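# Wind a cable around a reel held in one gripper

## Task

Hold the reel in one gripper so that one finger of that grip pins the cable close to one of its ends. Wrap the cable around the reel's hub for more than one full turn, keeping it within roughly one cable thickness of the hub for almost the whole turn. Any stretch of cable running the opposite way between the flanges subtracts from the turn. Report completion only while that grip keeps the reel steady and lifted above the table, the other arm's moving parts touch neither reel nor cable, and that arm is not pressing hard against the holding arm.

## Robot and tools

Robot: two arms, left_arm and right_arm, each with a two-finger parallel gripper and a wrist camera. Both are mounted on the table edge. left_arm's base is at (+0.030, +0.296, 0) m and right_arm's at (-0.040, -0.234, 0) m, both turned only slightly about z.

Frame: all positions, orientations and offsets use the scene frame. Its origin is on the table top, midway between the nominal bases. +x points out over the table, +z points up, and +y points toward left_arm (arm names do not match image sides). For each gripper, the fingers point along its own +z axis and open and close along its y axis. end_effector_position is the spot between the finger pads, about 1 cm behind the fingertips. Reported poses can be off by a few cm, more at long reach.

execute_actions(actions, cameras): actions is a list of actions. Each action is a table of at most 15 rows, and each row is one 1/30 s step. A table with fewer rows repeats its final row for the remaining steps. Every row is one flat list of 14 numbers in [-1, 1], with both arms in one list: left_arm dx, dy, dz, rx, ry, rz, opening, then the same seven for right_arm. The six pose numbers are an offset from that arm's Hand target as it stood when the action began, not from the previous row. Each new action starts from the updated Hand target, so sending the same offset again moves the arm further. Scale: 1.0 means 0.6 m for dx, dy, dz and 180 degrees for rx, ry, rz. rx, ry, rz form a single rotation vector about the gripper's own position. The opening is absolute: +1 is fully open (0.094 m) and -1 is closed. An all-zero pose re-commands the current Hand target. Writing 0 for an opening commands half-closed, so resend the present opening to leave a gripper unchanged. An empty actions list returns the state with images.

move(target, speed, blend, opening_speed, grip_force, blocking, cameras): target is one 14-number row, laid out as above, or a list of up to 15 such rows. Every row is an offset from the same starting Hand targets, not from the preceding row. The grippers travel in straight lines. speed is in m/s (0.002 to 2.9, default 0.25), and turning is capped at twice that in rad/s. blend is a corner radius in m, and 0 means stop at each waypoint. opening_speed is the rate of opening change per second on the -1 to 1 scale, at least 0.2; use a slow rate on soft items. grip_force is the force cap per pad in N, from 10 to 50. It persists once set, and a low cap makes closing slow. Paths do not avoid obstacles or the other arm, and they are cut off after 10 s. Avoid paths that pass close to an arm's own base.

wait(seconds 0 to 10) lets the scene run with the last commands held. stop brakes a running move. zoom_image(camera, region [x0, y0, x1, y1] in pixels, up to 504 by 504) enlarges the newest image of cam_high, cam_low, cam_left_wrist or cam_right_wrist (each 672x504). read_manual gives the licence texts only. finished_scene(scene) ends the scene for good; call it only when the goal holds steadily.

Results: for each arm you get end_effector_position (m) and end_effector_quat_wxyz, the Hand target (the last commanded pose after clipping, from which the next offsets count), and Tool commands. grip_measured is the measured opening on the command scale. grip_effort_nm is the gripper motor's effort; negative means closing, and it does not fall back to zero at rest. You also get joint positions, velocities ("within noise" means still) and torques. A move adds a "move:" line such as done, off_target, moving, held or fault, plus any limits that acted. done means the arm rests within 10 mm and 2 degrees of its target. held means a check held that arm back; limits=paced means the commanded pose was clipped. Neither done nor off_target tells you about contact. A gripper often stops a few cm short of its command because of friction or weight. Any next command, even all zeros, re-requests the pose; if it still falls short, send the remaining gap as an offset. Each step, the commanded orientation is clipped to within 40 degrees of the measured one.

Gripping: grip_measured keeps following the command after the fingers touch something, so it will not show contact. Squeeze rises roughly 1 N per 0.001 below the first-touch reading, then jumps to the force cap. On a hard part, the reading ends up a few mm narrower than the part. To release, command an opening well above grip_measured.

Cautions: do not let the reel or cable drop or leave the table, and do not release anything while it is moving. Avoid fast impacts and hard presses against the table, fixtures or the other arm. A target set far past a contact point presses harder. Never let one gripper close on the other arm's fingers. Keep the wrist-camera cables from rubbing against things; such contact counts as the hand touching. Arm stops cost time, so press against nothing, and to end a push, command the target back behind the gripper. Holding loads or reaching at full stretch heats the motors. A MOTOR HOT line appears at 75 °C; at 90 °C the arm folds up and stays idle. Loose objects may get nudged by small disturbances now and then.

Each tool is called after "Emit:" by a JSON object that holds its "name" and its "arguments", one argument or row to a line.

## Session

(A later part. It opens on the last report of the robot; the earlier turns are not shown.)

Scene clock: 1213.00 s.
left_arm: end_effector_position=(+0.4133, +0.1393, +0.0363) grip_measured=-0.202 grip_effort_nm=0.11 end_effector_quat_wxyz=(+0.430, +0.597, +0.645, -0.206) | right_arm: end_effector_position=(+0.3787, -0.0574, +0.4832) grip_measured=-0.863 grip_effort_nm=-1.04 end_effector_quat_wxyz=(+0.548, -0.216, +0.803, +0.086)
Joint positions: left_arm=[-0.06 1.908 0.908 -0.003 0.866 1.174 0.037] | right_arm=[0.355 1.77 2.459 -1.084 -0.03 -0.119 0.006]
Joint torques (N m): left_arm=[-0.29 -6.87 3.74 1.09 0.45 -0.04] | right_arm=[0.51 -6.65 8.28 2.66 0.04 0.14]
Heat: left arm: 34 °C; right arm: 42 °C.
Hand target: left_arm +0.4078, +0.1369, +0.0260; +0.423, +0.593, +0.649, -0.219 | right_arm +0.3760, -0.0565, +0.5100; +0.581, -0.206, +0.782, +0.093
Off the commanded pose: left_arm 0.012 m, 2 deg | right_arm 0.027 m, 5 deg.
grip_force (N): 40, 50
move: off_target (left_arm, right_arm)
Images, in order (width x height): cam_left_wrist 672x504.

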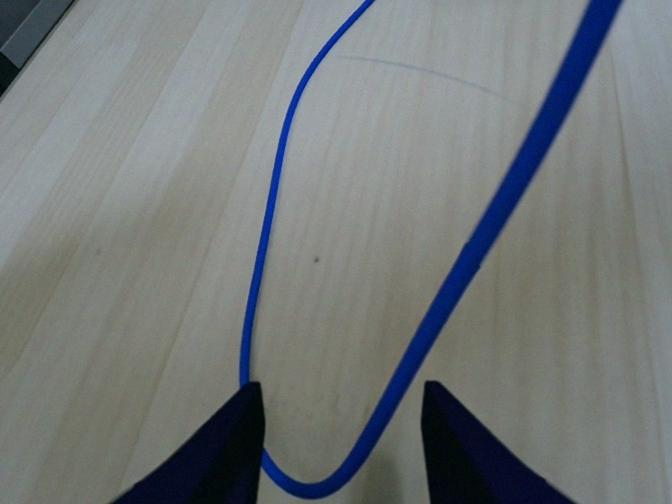

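Emit:
{"name": "move", "arguments": {
  "target": [
    [-0.0128, -0.0111, -0.0097, 0, 0, 0, -0.2, 0, 0, 0, 0, 0, 0, -1.0],
    [-0.0128, -0.0111, -0.0097, 0, 0, 0, -1.0, 0, 0, 0, 0, 0, 0, -1.0]
  ],
  "speed": 0.08,
  "cameras": ["cam_left_wrist", "cam_low"]
}}

Scene clock: 1226.43 s.
left_arm: end_effector_position=(+0.4059, +0.1335, +0.0287) grip_measured=-0.938 grip_effort_nm=-0.82 end_effector_quat_wxyz=(+0.429, +0.596, +0.647, -0.206) | right_arm: end_effector_position=(+0.3787, -0.0574, +0.4832) grip_measured=-0.863 grip_effort_nm=-1.04 end_effector_quat_wxyz=(+0.548, -0.216, +0.803, +0.086)
Joint positions: left_arm=[-0.08 1.908 0.863 0.061 0.855 1.144 0.003] | right_arm=[0.355 1.77 2.459 -1.084 -0.03 -0.119 0.006]
Joint torques (N m): left_arm=[-0.53 -7.02 3.64 1.13 0.43 -0.1] | right_arm=[0.47 -6.69 8.24 2.64 0.03 0.14]
Heat: left arm: 33 °C; right arm: 43 °C.
Hand target: left_arm +0.4002, +0.1304, +0.0201; +0.423, +0.593, +0.649, -0.219 | right_arm +0.3760, -0.0565, +0.5100; +0.581, -0.206, +0.782, +0.093
Off the commanded pose: left_arm 0.011 m, 2 deg | right_arm 0.027 m, 5 deg.
grip_force (N): 40, 50
move: off_target (left_arm, right_arm); target 2's new opening was sent with left_arm's hand 0.011 m and 2 deg from that target
Images, in order (width x height): cam_low 672x504, cam_left_wrist 672x504.

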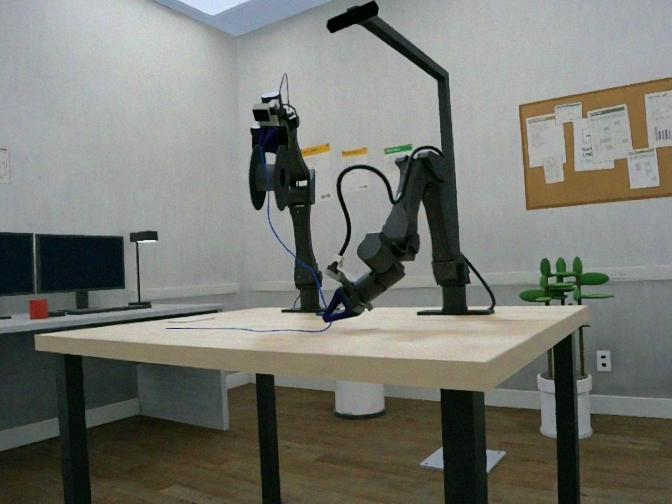

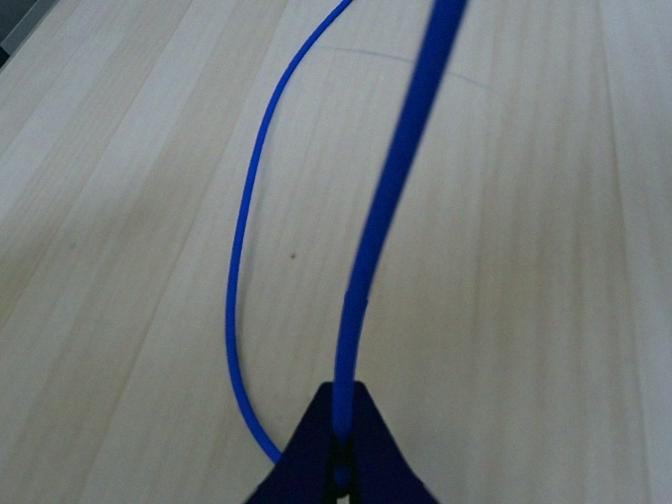

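Emit:
{"name": "move", "arguments": {
  "target": [-0.0112, -0.1465, 0.0305, -0.0378, 0.0625, 0.0149, -1.0, 0, 0, 0, 0, 0, 0, -1.0],
  "speed": 0.12,
  "cameras": ["all"]
}}

Scene clock: 1262.00 s.
left_arm: end_effector_position=(+0.3860, +0.0466, +0.0393) grip_measured=-0.938 grip_effort_nm=-0.85 end_effector_quat_wxyz=(+0.391, +0.526, +0.691, -0.304) | right_arm: end_effector_position=(+0.3787, -0.0574, +0.4832) grip_measured=-0.863 grip_effort_nm=-1.04 end_effector_quat_wxyz=(+0.548, -0.216, +0.803, +0.086)
Joint positions: left_arm=[-0.315 1.922 0.87 0.217 0.813 0.666 0.003] | right_arm=[0.355 1.77 2.459 -1.084 -0.029 -0.119 0.006]
Joint torques (N m): left_arm=[-0.27 -6.75 6.86 1.39 0.32 -0.06] | right_arm=[0.59 -6.65 8.29 2.65 0.04 0.14]
Heat: left arm: 33 °C; right arm: 44 °C.
Hand target: left_arm +0.3934, +0.0425, +0.0384; +0.397, +0.527, +0.687, -0.305 | right_arm +0.3760, -0.0565, +0.5100; +0.581, -0.206, +0.782, +0.093
Off the commanded pose: left_arm 0.009 m, 1 deg | right_arm 0.027 m, 5 deg.
grip_force (N): 40, 50
move: off_target (right_arm)

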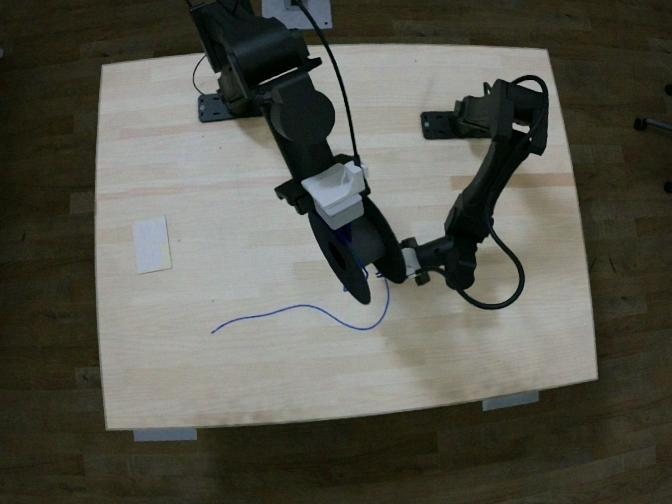

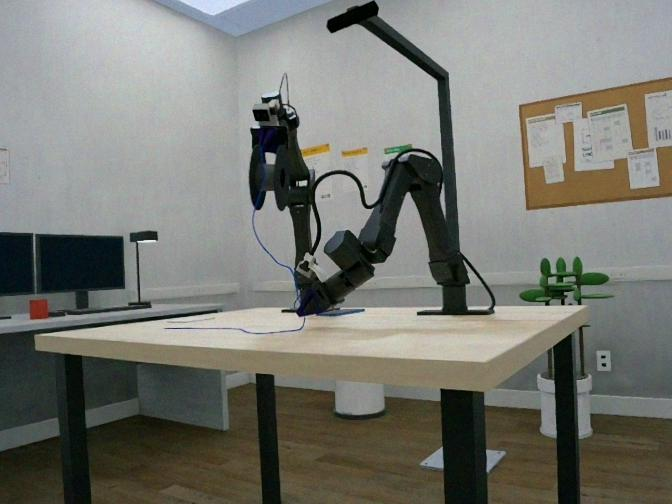

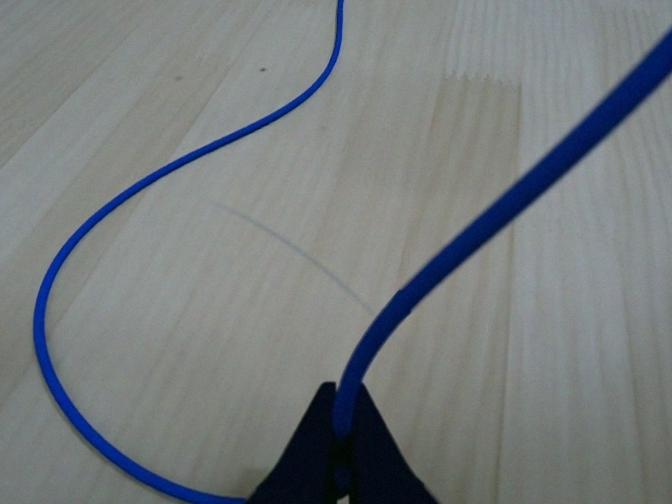

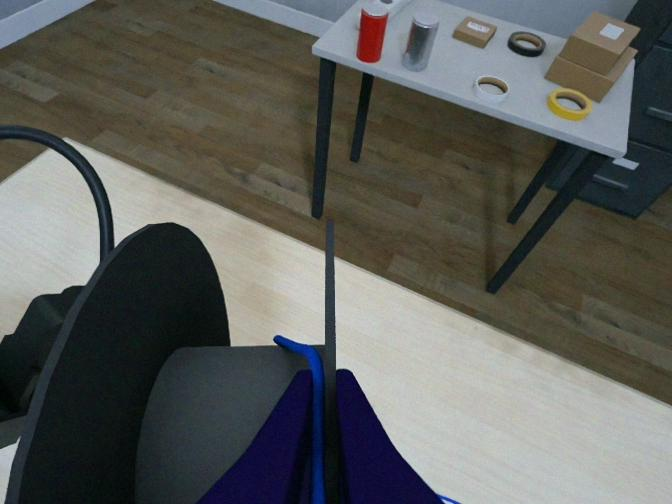

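Emit:
{"name": "zoom_image", "arguments": {
  "camera": "cam_high",
  "region": [290, 170, 470, 350]
}}

Emit:
{"name": "zoom_image", "arguments": {
  "camera": "cam_low",
  "region": [210, 80, 370, 350]
}}

Scaled by 2.800.

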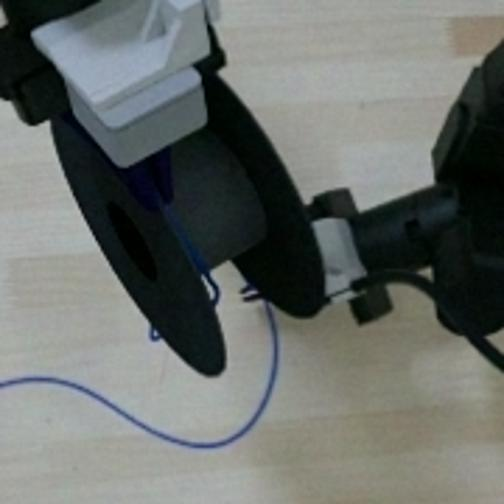

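Scaled by 1.867.

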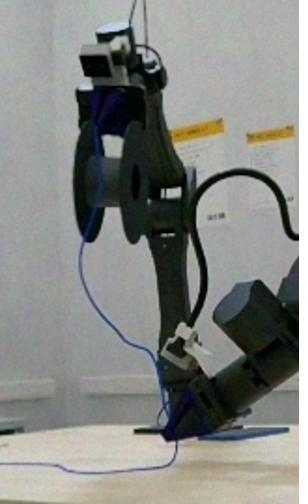

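Emit:
{"name": "move", "arguments": {
  "target": [-0.239, -0.1392, 0.006, -0.0313, 0.1174, 0.0124, -1.0, 0, 0, 0, 0, 0, 0, -1.0],
  "speed": 0.12,
  "cameras": ["all"]
}}

Scene clock: 1301.93 s.
left_arm: end_effector_position=(+0.2477, -0.0391, +0.0274) grip_measured=-0.938 grip_effort_nm=-0.85 end_effector_quat_wxyz=(+0.271, +0.425, +0.755, -0.420) | right_arm: end_effector_position=(+0.3786, -0.0574, +0.4831) grip_measured=-0.863 grip_effort_nm=-1.04 end_effector_quat_wxyz=(+0.548, -0.216, +0.804, +0.086)
Joint positions: left_arm=[-0.722 1.816 0.577 0.548 0.668 -0.011 0.003] | right_arm=[0.355 1.77 2.459 -1.084 -0.029 -0.119 0.006]
Joint torques (N m): left_arm=[-0.36 -10.58 3.23 1.56 0.12 -0.01] | right_arm=[0.62 -6.68 8.2 2.65 0.04 0.15]
Heat: left arm: 33 °C; right arm: 45 °C.
Hand target: left_arm +0.2500, -0.0412, +0.0420; +0.296, +0.429, +0.742, -0.422 | right_arm +0.3760, -0.0565, +0.5100; +0.581, -0.206, +0.782, +0.093
Off the commanded pose: left_arm 0.015 m, 3 deg | right_arm 0.027 m, 5 deg.
grip_force (N): 40, 50
move: off_target (left_arm, right_arm)

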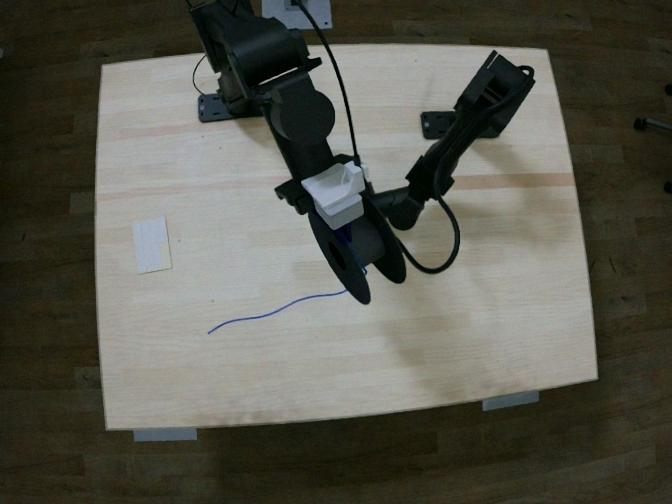

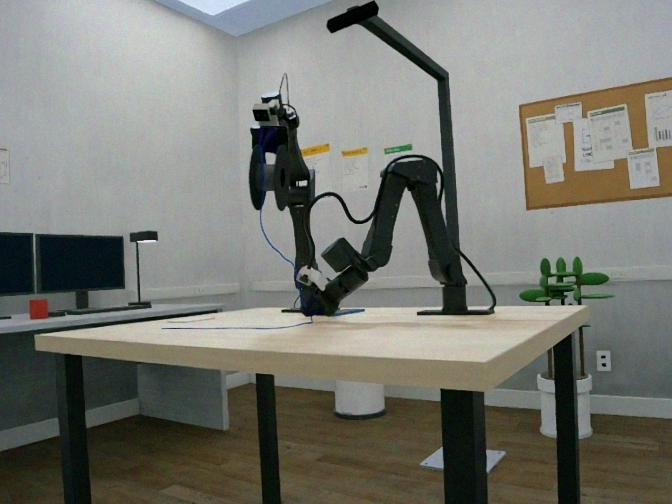

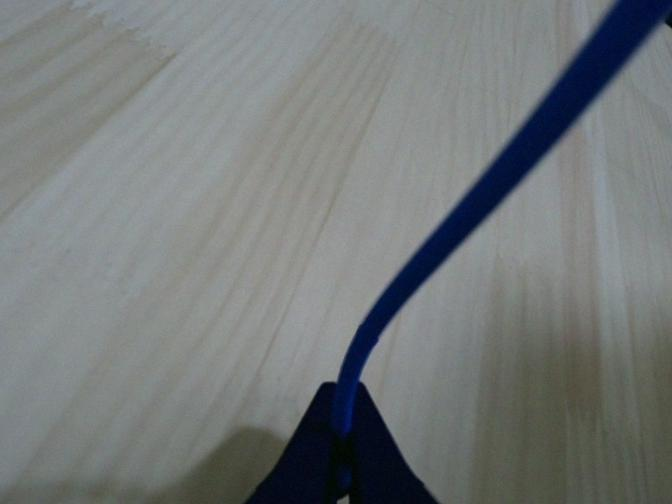

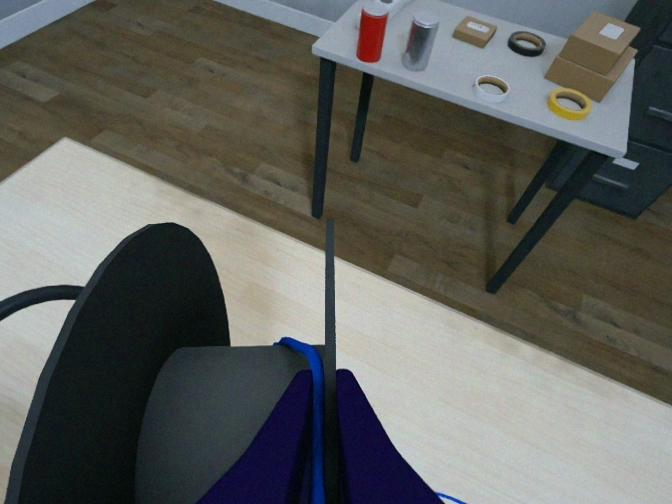

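Emit:
{"name": "zoom_image", "arguments": {
  "camera": "cam_low",
  "region": [210, 80, 370, 350]
}}

Emit:
{"name": "zoom_image", "arguments": {
  "camera": "cam_high",
  "region": [290, 170, 430, 310]
}}

Scaled by 1.867.

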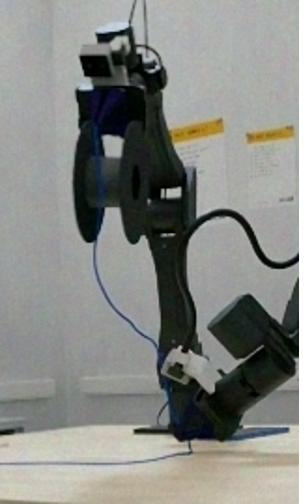

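Scaled by 3.600.

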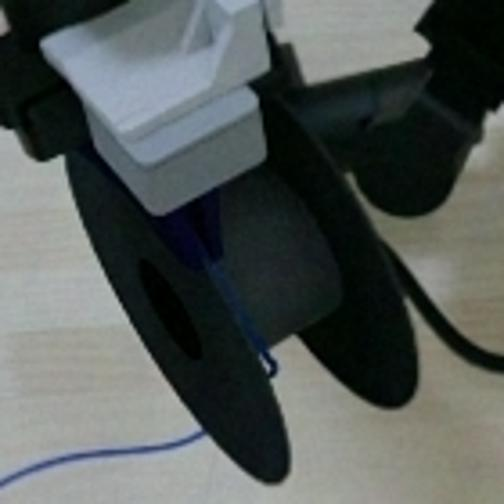

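Emit:
{"name": "move", "arguments": {
  "target": [
    [-0.1288, -0.0222, 0.0267, -0.009, 0.062, 0.0083, -1.0, 0, 0, -0.0667, 0, 0, 0, -1.0],
    [-0.2383, -0.038, 0.06, -0.018, 0.1243, 0.0166, -1.0, 0, 0, -0.1333, 0, 0, 0, -1.0]
  ],
  "speed": 0.1,
  "blend": 0.02,
  "cameras": ["all"]
}}

Scene clock: 1340.37 s.
left_arm: end_effector_position=(+0.1060, -0.0633, +0.0672) grip_measured=-0.938 grip_effort_nm=-0.85 end_effector_quat_wxyz=(+0.150, +0.310, +0.795, -0.499) | right_arm: end_effector_position=(+0.3792, -0.0572, +0.4009) grip_measured=-0.863 grip_effort_nm=-1.03 end_effector_quat_wxyz=(+0.541, -0.216, +0.808, +0.085)
Joint positions: left_arm=[-1.164 1.493 0.358 0.609 0.437 -0.665 0.003] | right_arm=[0.355 1.507 1.76 -0.665 -0.029 -0.119 0.006]
Joint torques (N m): left_arm=[-0.47 -7.45 3.82 1.73 -0.1 0] | right_arm=[0.54 -8.39 6.28 2.98 0.05 0.14]
Heat: left arm: 35 °C; right arm: 46 °C.
Hand target: left_arm +0.1071, -0.0639, +0.0780; +0.169, +0.311, +0.784, -0.510 | right_arm +0.3760, -0.0565, +0.4300; +0.581, -0.206, +0.782, +0.093
Off the commanded pose: left_arm 0.011 m, 3 deg | right_arm 0.029 m, 6 deg.
grip_force (N): 40, 50
move: off_target (left_arm, right_arm)

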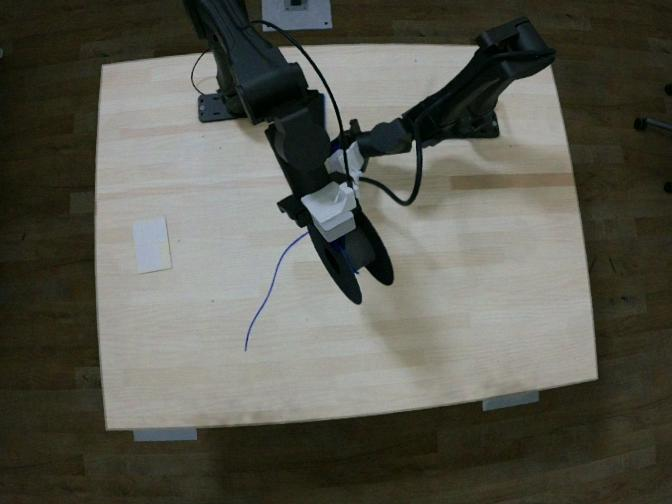

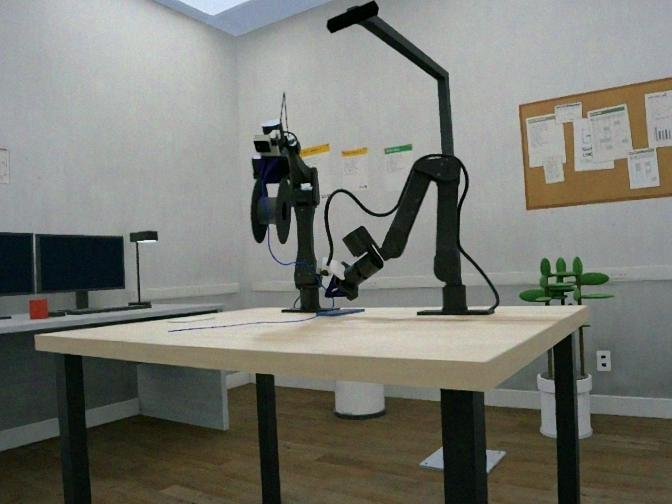

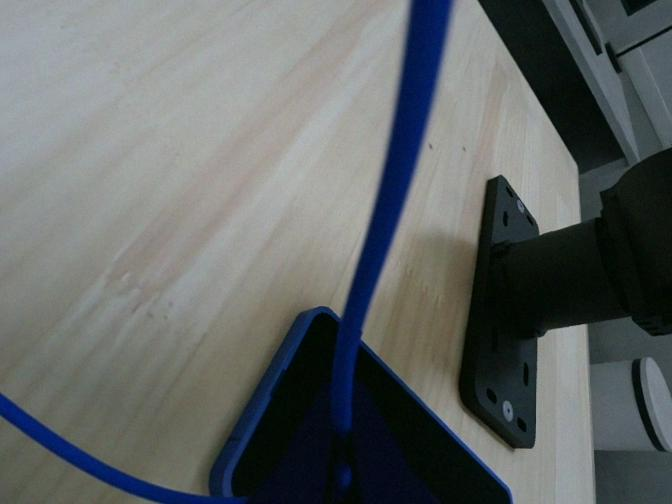

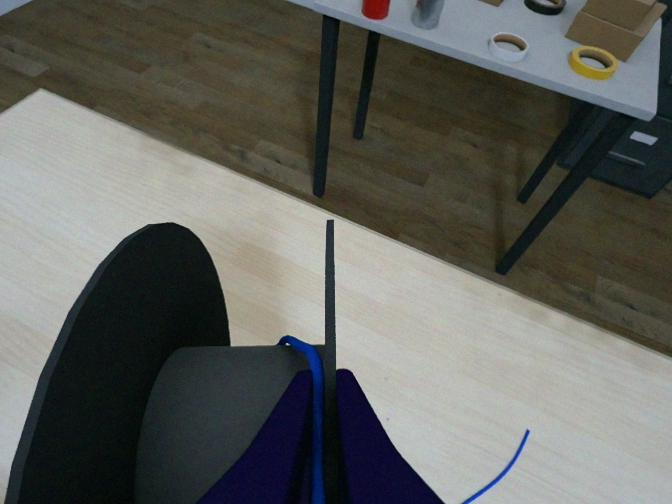

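Emit:
{"name": "zoom_image", "arguments": {
  "camera": "cam_low",
  "region": [220, 120, 380, 320]
}}

Emit:
{"name": "zoom_image", "arguments": {
  "camera": "cam_high",
  "region": [270, 170, 430, 310]
}}

Scaled by 2.520.

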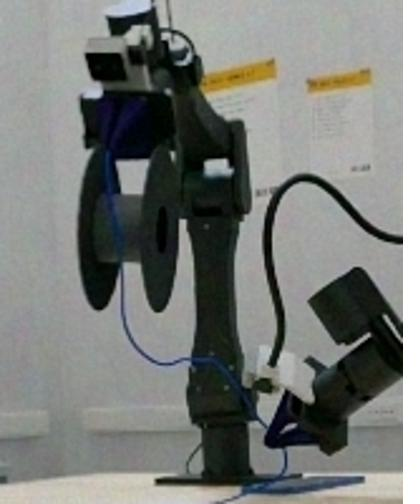

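Scaled by 3.150.

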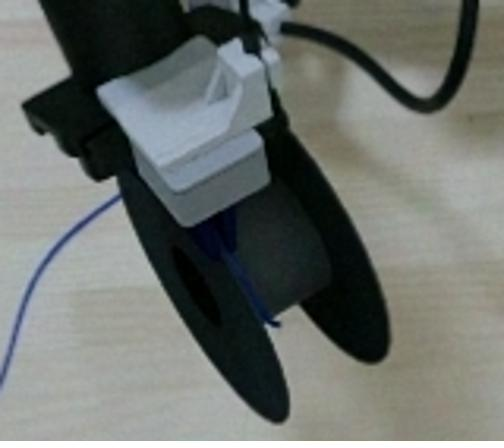

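Emit:
{"name": "move", "arguments": {
  "target": [-0.0765, -0.0445, 0.1383, -0.0295, 0.0668, -0.0309, -1.0, 0, 0, 0, 0, 0, 0, -1.0],
  "speed": 0.08,
  "cameras": ["all"]
}}

Scene clock: 1374.13 s.
left_arm: end_effector_position=(+0.0638, -0.0851, +0.1383) grip_measured=-0.938 grip_effort_nm=-0.85 end_effector_quat_wxyz=(+0.067, +0.277, +0.776, -0.563) | right_arm: end_effector_position=(+0.3793, -0.0572, +0.4010) grip_measured=-0.863 grip_effort_nm=-1.04 end_effector_quat_wxyz=(+0.541, -0.216, +0.808, +0.085)
Joint positions: left_arm=[-1.265 1.327 0.481 0.428 0.5 -0.9 0.003] | right_arm=[0.355 1.507 1.76 -0.665 -0.029 -0.119 0.006]
Joint torques (N m): left_arm=[-0.65 -6.9 8.49 1.5 0.19 0] | right_arm=[0.53 -8.43 6.35 2.98 0.02 0.14]
Heat: left arm: 36 °C; right arm: 48 °C.
Hand target: left_arm +0.0611, -0.0906, +0.1610; +0.075, +0.286, +0.757, -0.583 | right_arm +0.3760, -0.0565, +0.4300; +0.581, -0.206, +0.782, +0.093
Off the commanded pose: left_arm 0.023 m, 3 deg | right_arm 0.029 m, 6 deg.
grip_force (N): 40, 50
move: off_target (left_arm, right_arm)

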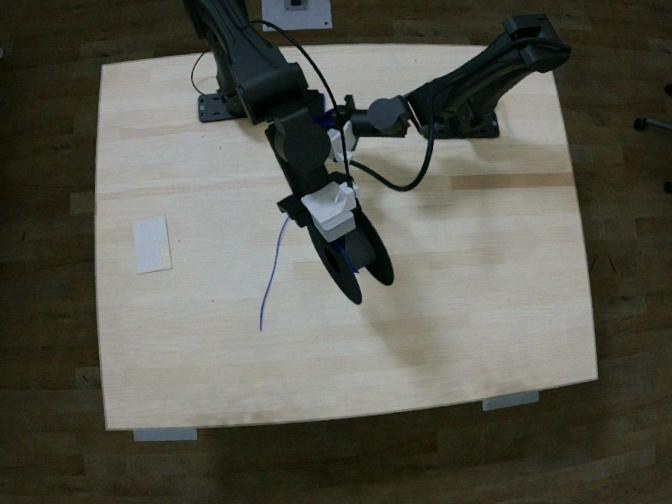

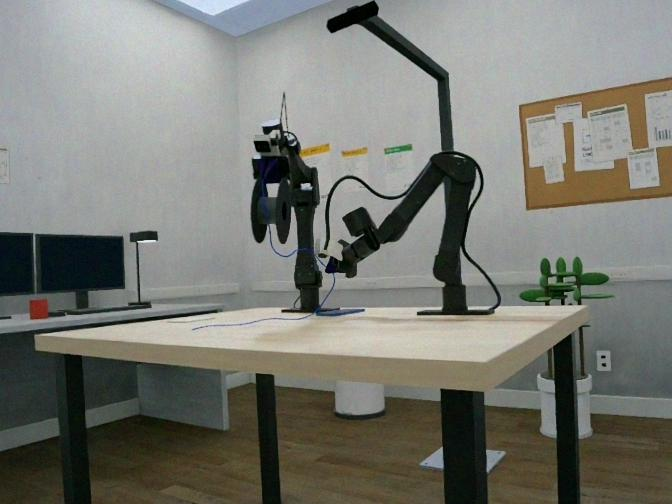

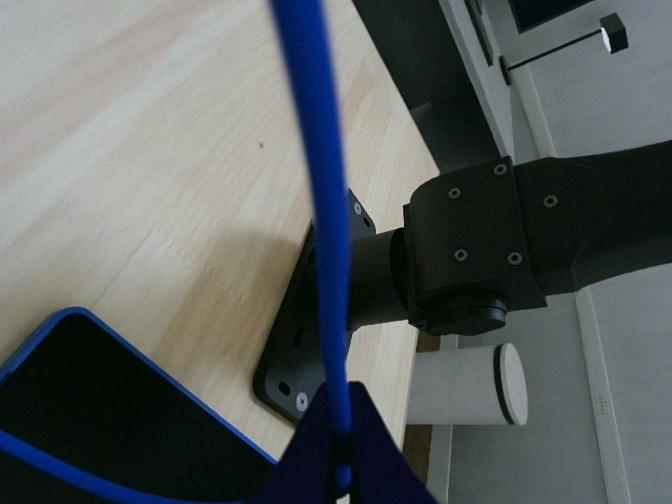

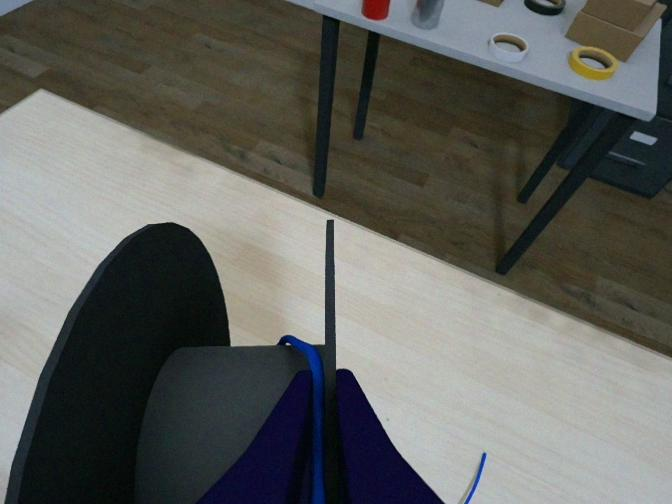

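Emit:
{"name": "zoom_image", "arguments": {
  "camera": "cam_low",
  "region": [220, 120, 380, 320]
}}

Scaled by 2.520.

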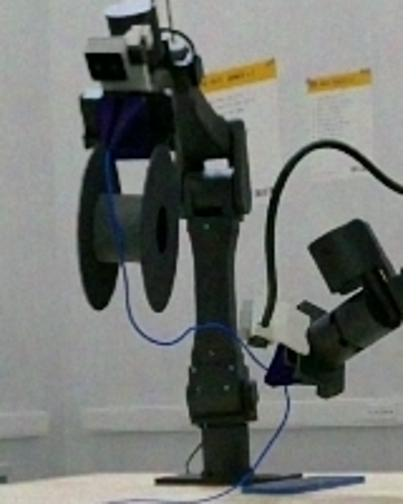

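Emit:
{"name": "move", "arguments": {
  "target": [-0.0502, -0.0223, 0.1683, -0.0096, 0.0769, -0.0361, -1.0, 0, 0, 0, 0, 0, 0, -1.0],
  "speed": 0.08,
  "cameras": ["all"]
}}

Scene clock: 1415.63 s.
left_arm: end_effector_position=(+0.0361, -0.1048, +0.2364) grip_measured=-0.938 grip_effort_nm=-0.85 end_effector_quat_wxyz=(-0.051, +0.242, +0.754, -0.609) | right_arm: end_effector_position=(+0.3793, -0.0572, +0.4011) grip_measured=-0.863 grip_effort_nm=-1.04 end_effector_quat_wxyz=(+0.541, -0.216, +0.808, +0.085)
Joint positions: left_arm=[-1.287 1.264 0.761 0.175 0.66 -1.139 0.003] | right_arm=[0.355 1.507 1.76 -0.665 -0.029 -0.119 0.006]
Joint torques (N m): left_arm=[-0.66 -7.21 9.46 1.49 0.21 0.01] | right_arm=[0.55 -8.4 6.27 2.97 0.03 0.15]
Heat: left arm: 36 °C; right arm: 50 °C.
Hand target: left_arm +0.0311, -0.1040, +0.2618; -0.046, +0.254, +0.735, -0.627 | right_arm +0.3760, -0.0565, +0.4301; +0.581, -0.206, +0.782, +0.093
Off the commanded pose: left_arm 0.026 m, 4 deg | right_arm 0.029 m, 6 deg.
grip_force (N): 40, 50
move: off_target (left_arm, right_arm)

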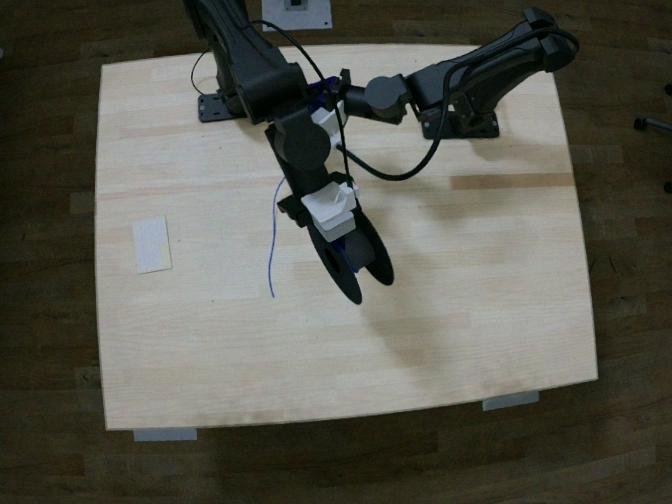

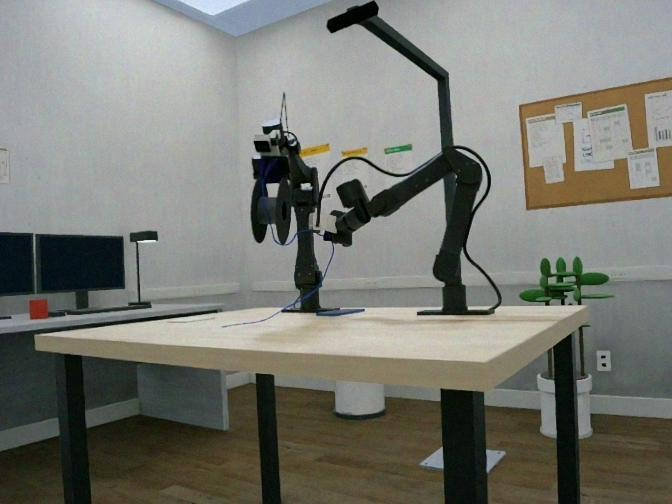

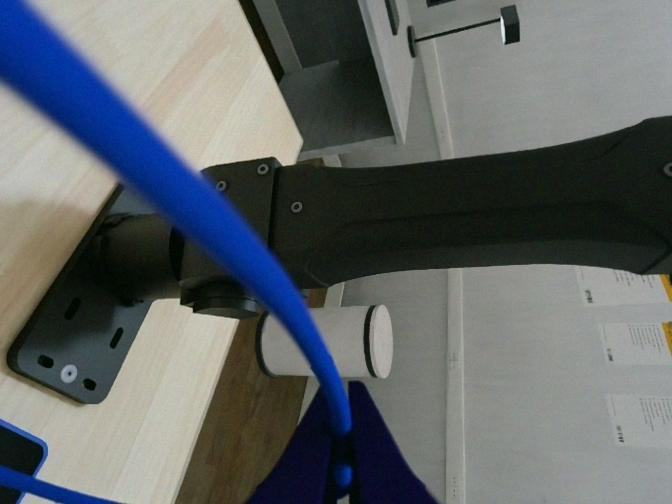

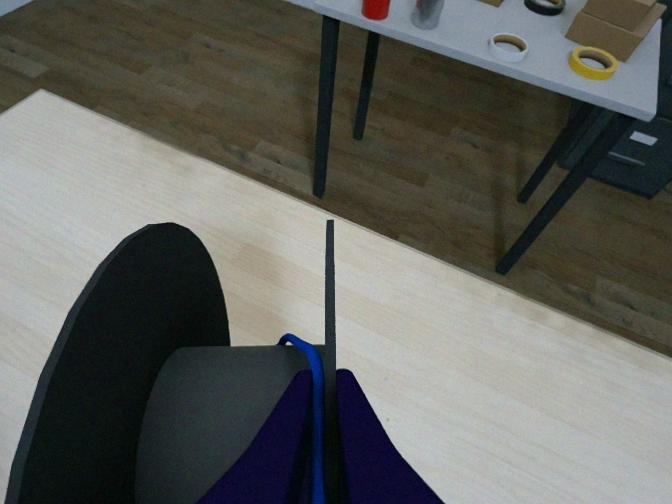

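Emit:
{"name": "zoom_image", "arguments": {
  "camera": "cam_low",
  "region": [220, 120, 380, 320]
}}

Emit:
{"name": "zoom_image", "arguments": {
  "camera": "cam_high",
  "region": [270, 170, 430, 310]
}}

Scaled by 2.520.

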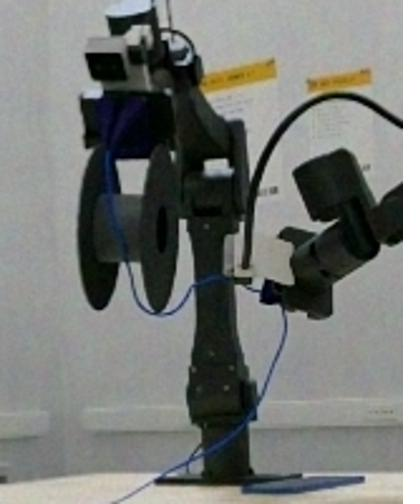

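Scaled by 3.150.

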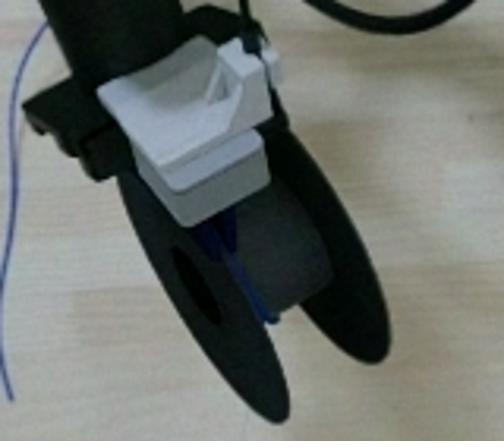

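Emit:
{"name": "move", "arguments": {
  "target": [0.0845, -0.0475, -0.161, 0, 0, 0, -1.0, 0, 0, 0, 0, 0, 0, -1.0],
  "speed": 0.1,
  "cameras": ["all"]
}}

Scene clock: 1439.93 s.
left_arm: end_effector_position=(+0.0817, -0.1336, +0.1722) grip_measured=-0.938 grip_effort_nm=-0.85 end_effector_quat_wxyz=(-0.047, +0.247, +0.737, -0.627) | right_arm: end_effector_position=(+0.3794, -0.0571, +0.4012) grip_measured=-0.863 grip_effort_nm=-1.04 end_effector_quat_wxyz=(+0.541, -0.216, +0.808, +0.085)
Joint positions: left_arm=[-1.16 1.586 0.699 0.585 0.794 -1.103 0.003] | right_arm=[0.355 1.507 1.76 -0.664 -0.029 -0.119 0.006]
Joint torques (N m): left_arm=[0.42 -5.29 4.78 1.71 0.23 0.14] | right_arm=[0.53 -8.36 6.28 2.99 0.04 0.12]
Heat: left arm: 37 °C; right arm: 51 °C.
Hand target: left_arm +0.0818, -0.1325, +0.1653; -0.045, +0.254, +0.735, -0.627 | right_arm +0.3760, -0.0565, +0.4301; +0.581, -0.206, +0.782, +0.093
Off the commanded pose: left_arm 0.007 m, 1 deg | right_arm 0.029 m, 6 deg.
grip_force (N): 40, 50
move: off_target (right_arm)

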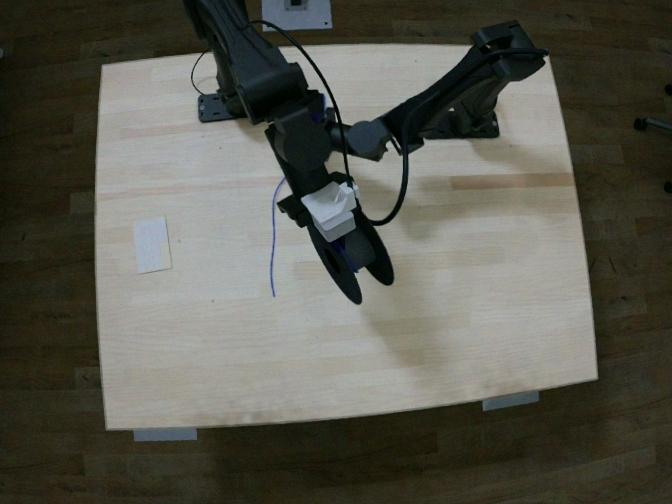

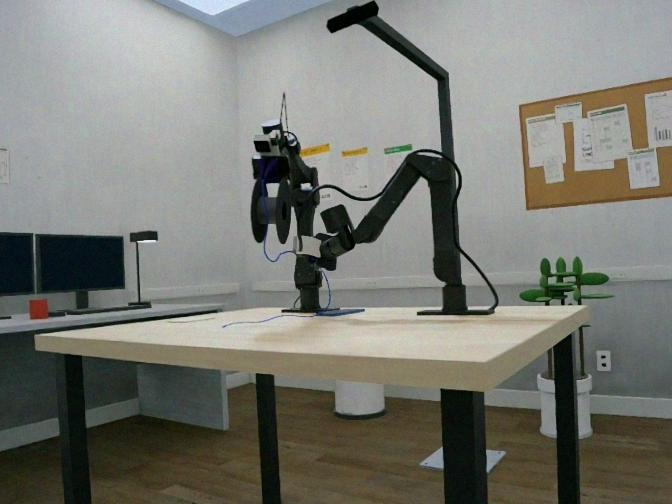

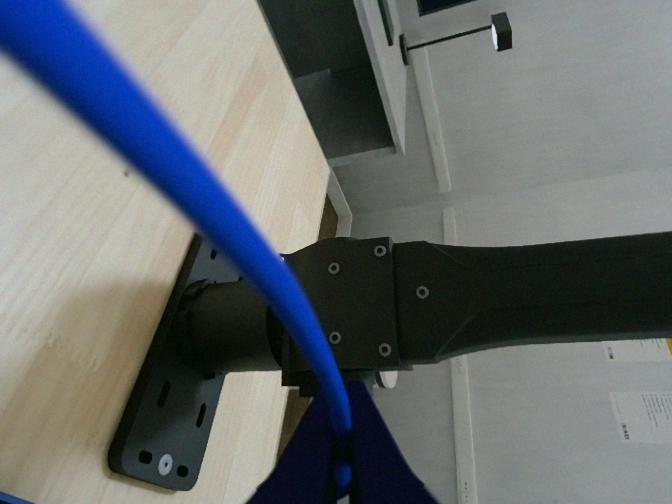

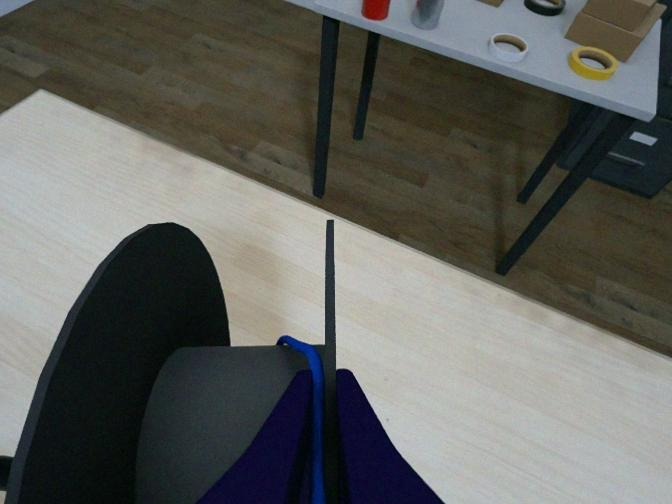

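Emit:
{"name": "move", "arguments": {
  "target": [-0.035, -0.0172, -0.0172, 0, 0, 0, -1.0, 0, 0, 0, 0, 0, 0, -1.0],
  "speed": 0.05,
  "cameras": ["cam_low", "cam_right_wrist", "cam_left_wrist"]
}}

Emit:
{"name": "zoom_image", "arguments": {
  "camera": "cam_low",
  "region": [220, 120, 380, 320]
}}

Scene clock: 1445.87 s.
left_arm: end_effector_position=(+0.0609, -0.1423, +0.1644) grip_measured=-0.938 grip_effort_nm=-0.85 end_effector_quat_wxyz=(-0.048, +0.257, +0.731, -0.631) | right_arm: end_effector_position=(+0.3794, -0.0571, +0.4012) grip_measured=-0.863 grip_effort_nm=-1.04 end_effector_quat_wxyz=(+0.541, -0.216, +0.808, +0.085)
Joint positions: left_arm=[-1.229 1.624 0.683 0.665 0.745 -1.12 0.003] | right_arm=[0.355 1.507 1.76 -0.664 -0.029 -0.119 0.006]
Joint torques (N m): left_arm=[-0.47 -5.3 4.53 1.72 -0.03 -0.01] | right_arm=[0.58 -8.38 6.3 2.97 0.03 0.14]
Heat: left arm: 36 °C; right arm: 51 °C.
Hand target: left_arm +0.0608, -0.1429, +0.1551; -0.045, +0.254, +0.734, -0.628 | right_arm +0.3760, -0.0565, +0.4301; +0.581, -0.206, +0.782, +0.093
Off the commanded pose: left_arm 0.009 m, 1 deg | right_arm 0.029 m, 6 deg.
grip_force (N): 40, 50
move: off_target (right_arm)
Images, in order (width x height): cam_low 672x504, cam_left_wrist 672x504, cam_right_wrist 672x504.

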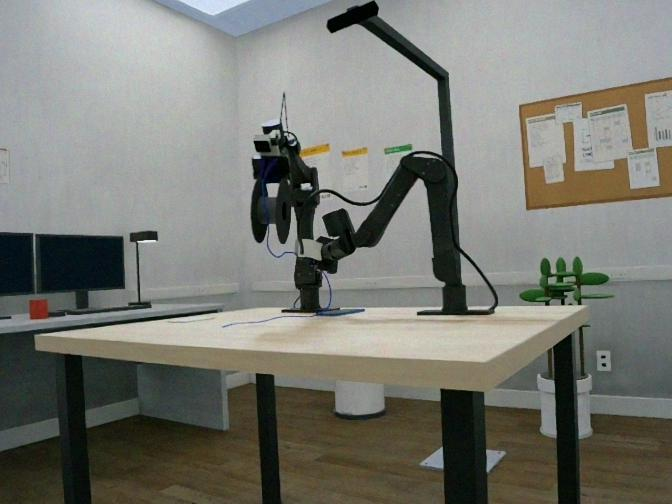

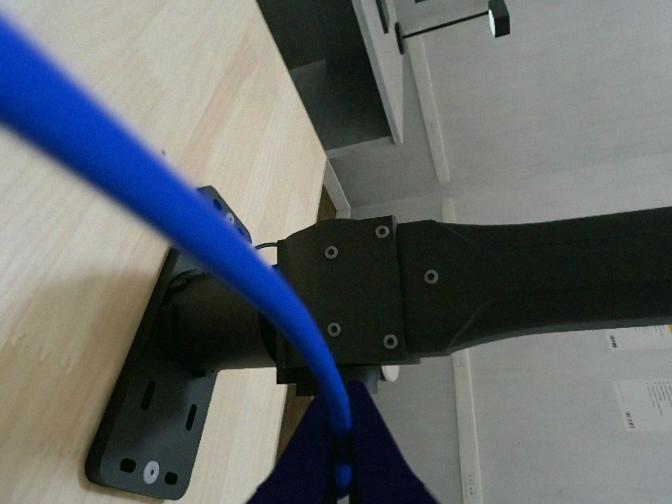

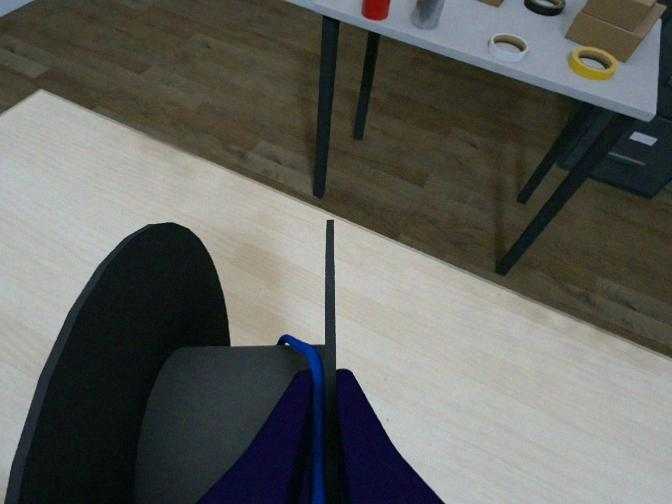

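Scaled by 2.520.

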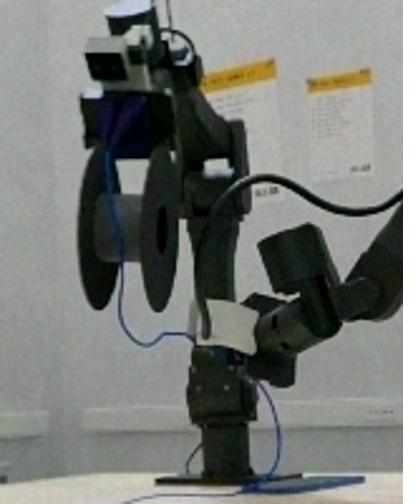

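Emit:
{"name": "move", "arguments": {
  "target": [-0.0187, -0.0068, -0.0083, 0, 0, 0, -1.0, 0, 0, 0, 0, 0, 0, -1.0],
  "speed": 0.05,
  "cameras": ["cam_low", "cam_left_wrist"]
}}

Emit:
{"name": "zoom_image", "arguments": {
  "camera": "cam_low",
  "region": [220, 120, 380, 320]
}}

Scene clock: 1462.27 s.
left_arm: end_effector_position=(+0.0499, -0.1464, +0.1590) grip_measured=-0.938 grip_effort_nm=-0.85 end_effector_quat_wxyz=(-0.048, +0.256, +0.731, -0.630) | right_arm: end_effector_position=(+0.3794, -0.0571, +0.4012) grip_measured=-0.863 grip_effort_nm=-1.04 end_effector_quat_wxyz=(+0.541, -0.216, +0.808, +0.085)
Joint positions: left_arm=[-1.269 1.642 0.672 0.703 0.706 -1.134 0.003] | right_arm=[0.355 1.507 1.76 -0.664 -0.029 -0.119 0.006]
Joint torques (N m): left_arm=[-0.51 -5.38 4.51 1.75 -0.06 -0.01] | right_arm=[0.53 -8.36 6.3 2.96 0.03 0.13]
Heat: left arm: 36 °C; right arm: 51 °C.
Hand target: left_arm +0.0496, -0.1469, +0.1500; -0.046, +0.254, +0.735, -0.627 | right_arm +0.3760, -0.0565, +0.4301; +0.581, -0.206, +0.782, +0.093
Off the commanded pose: left_arm 0.009 m, 1 deg | right_arm 0.029 m, 6 deg.
grip_force (N): 40, 50
move: off_target (right_arm)
Images, in order (width x height): cam_low 672x504, cam_left_wrist 672x504.

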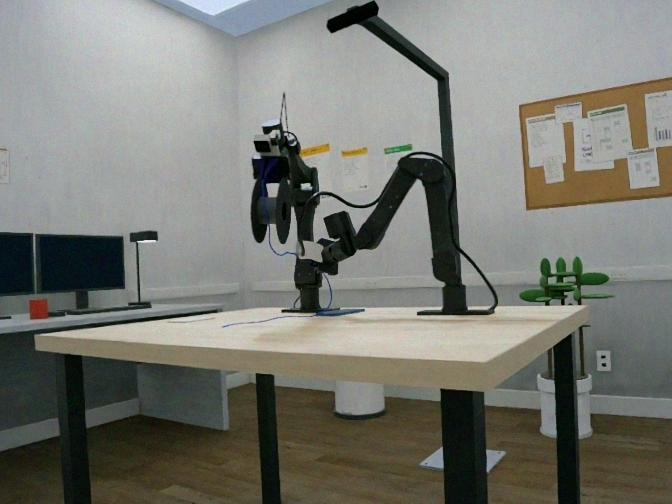

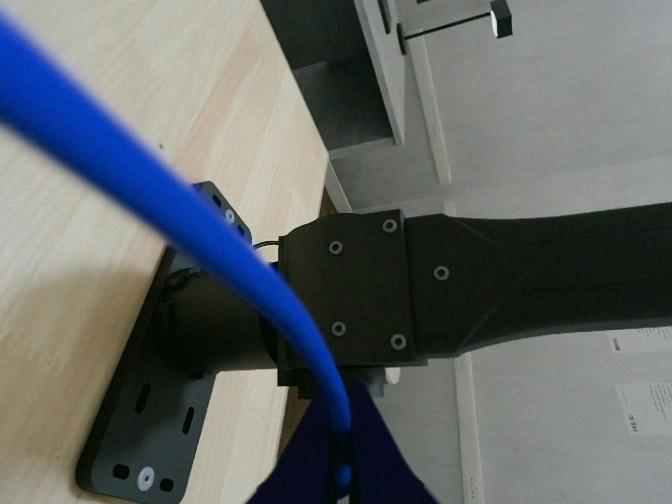

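Scaled by 2.520.

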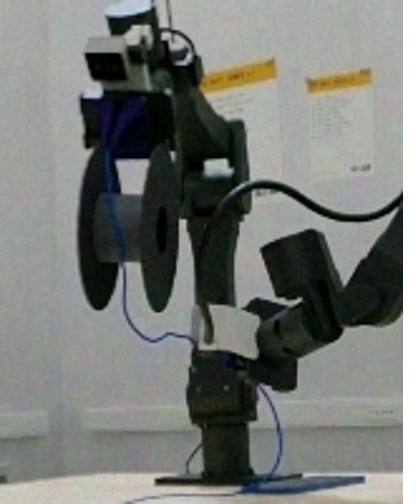

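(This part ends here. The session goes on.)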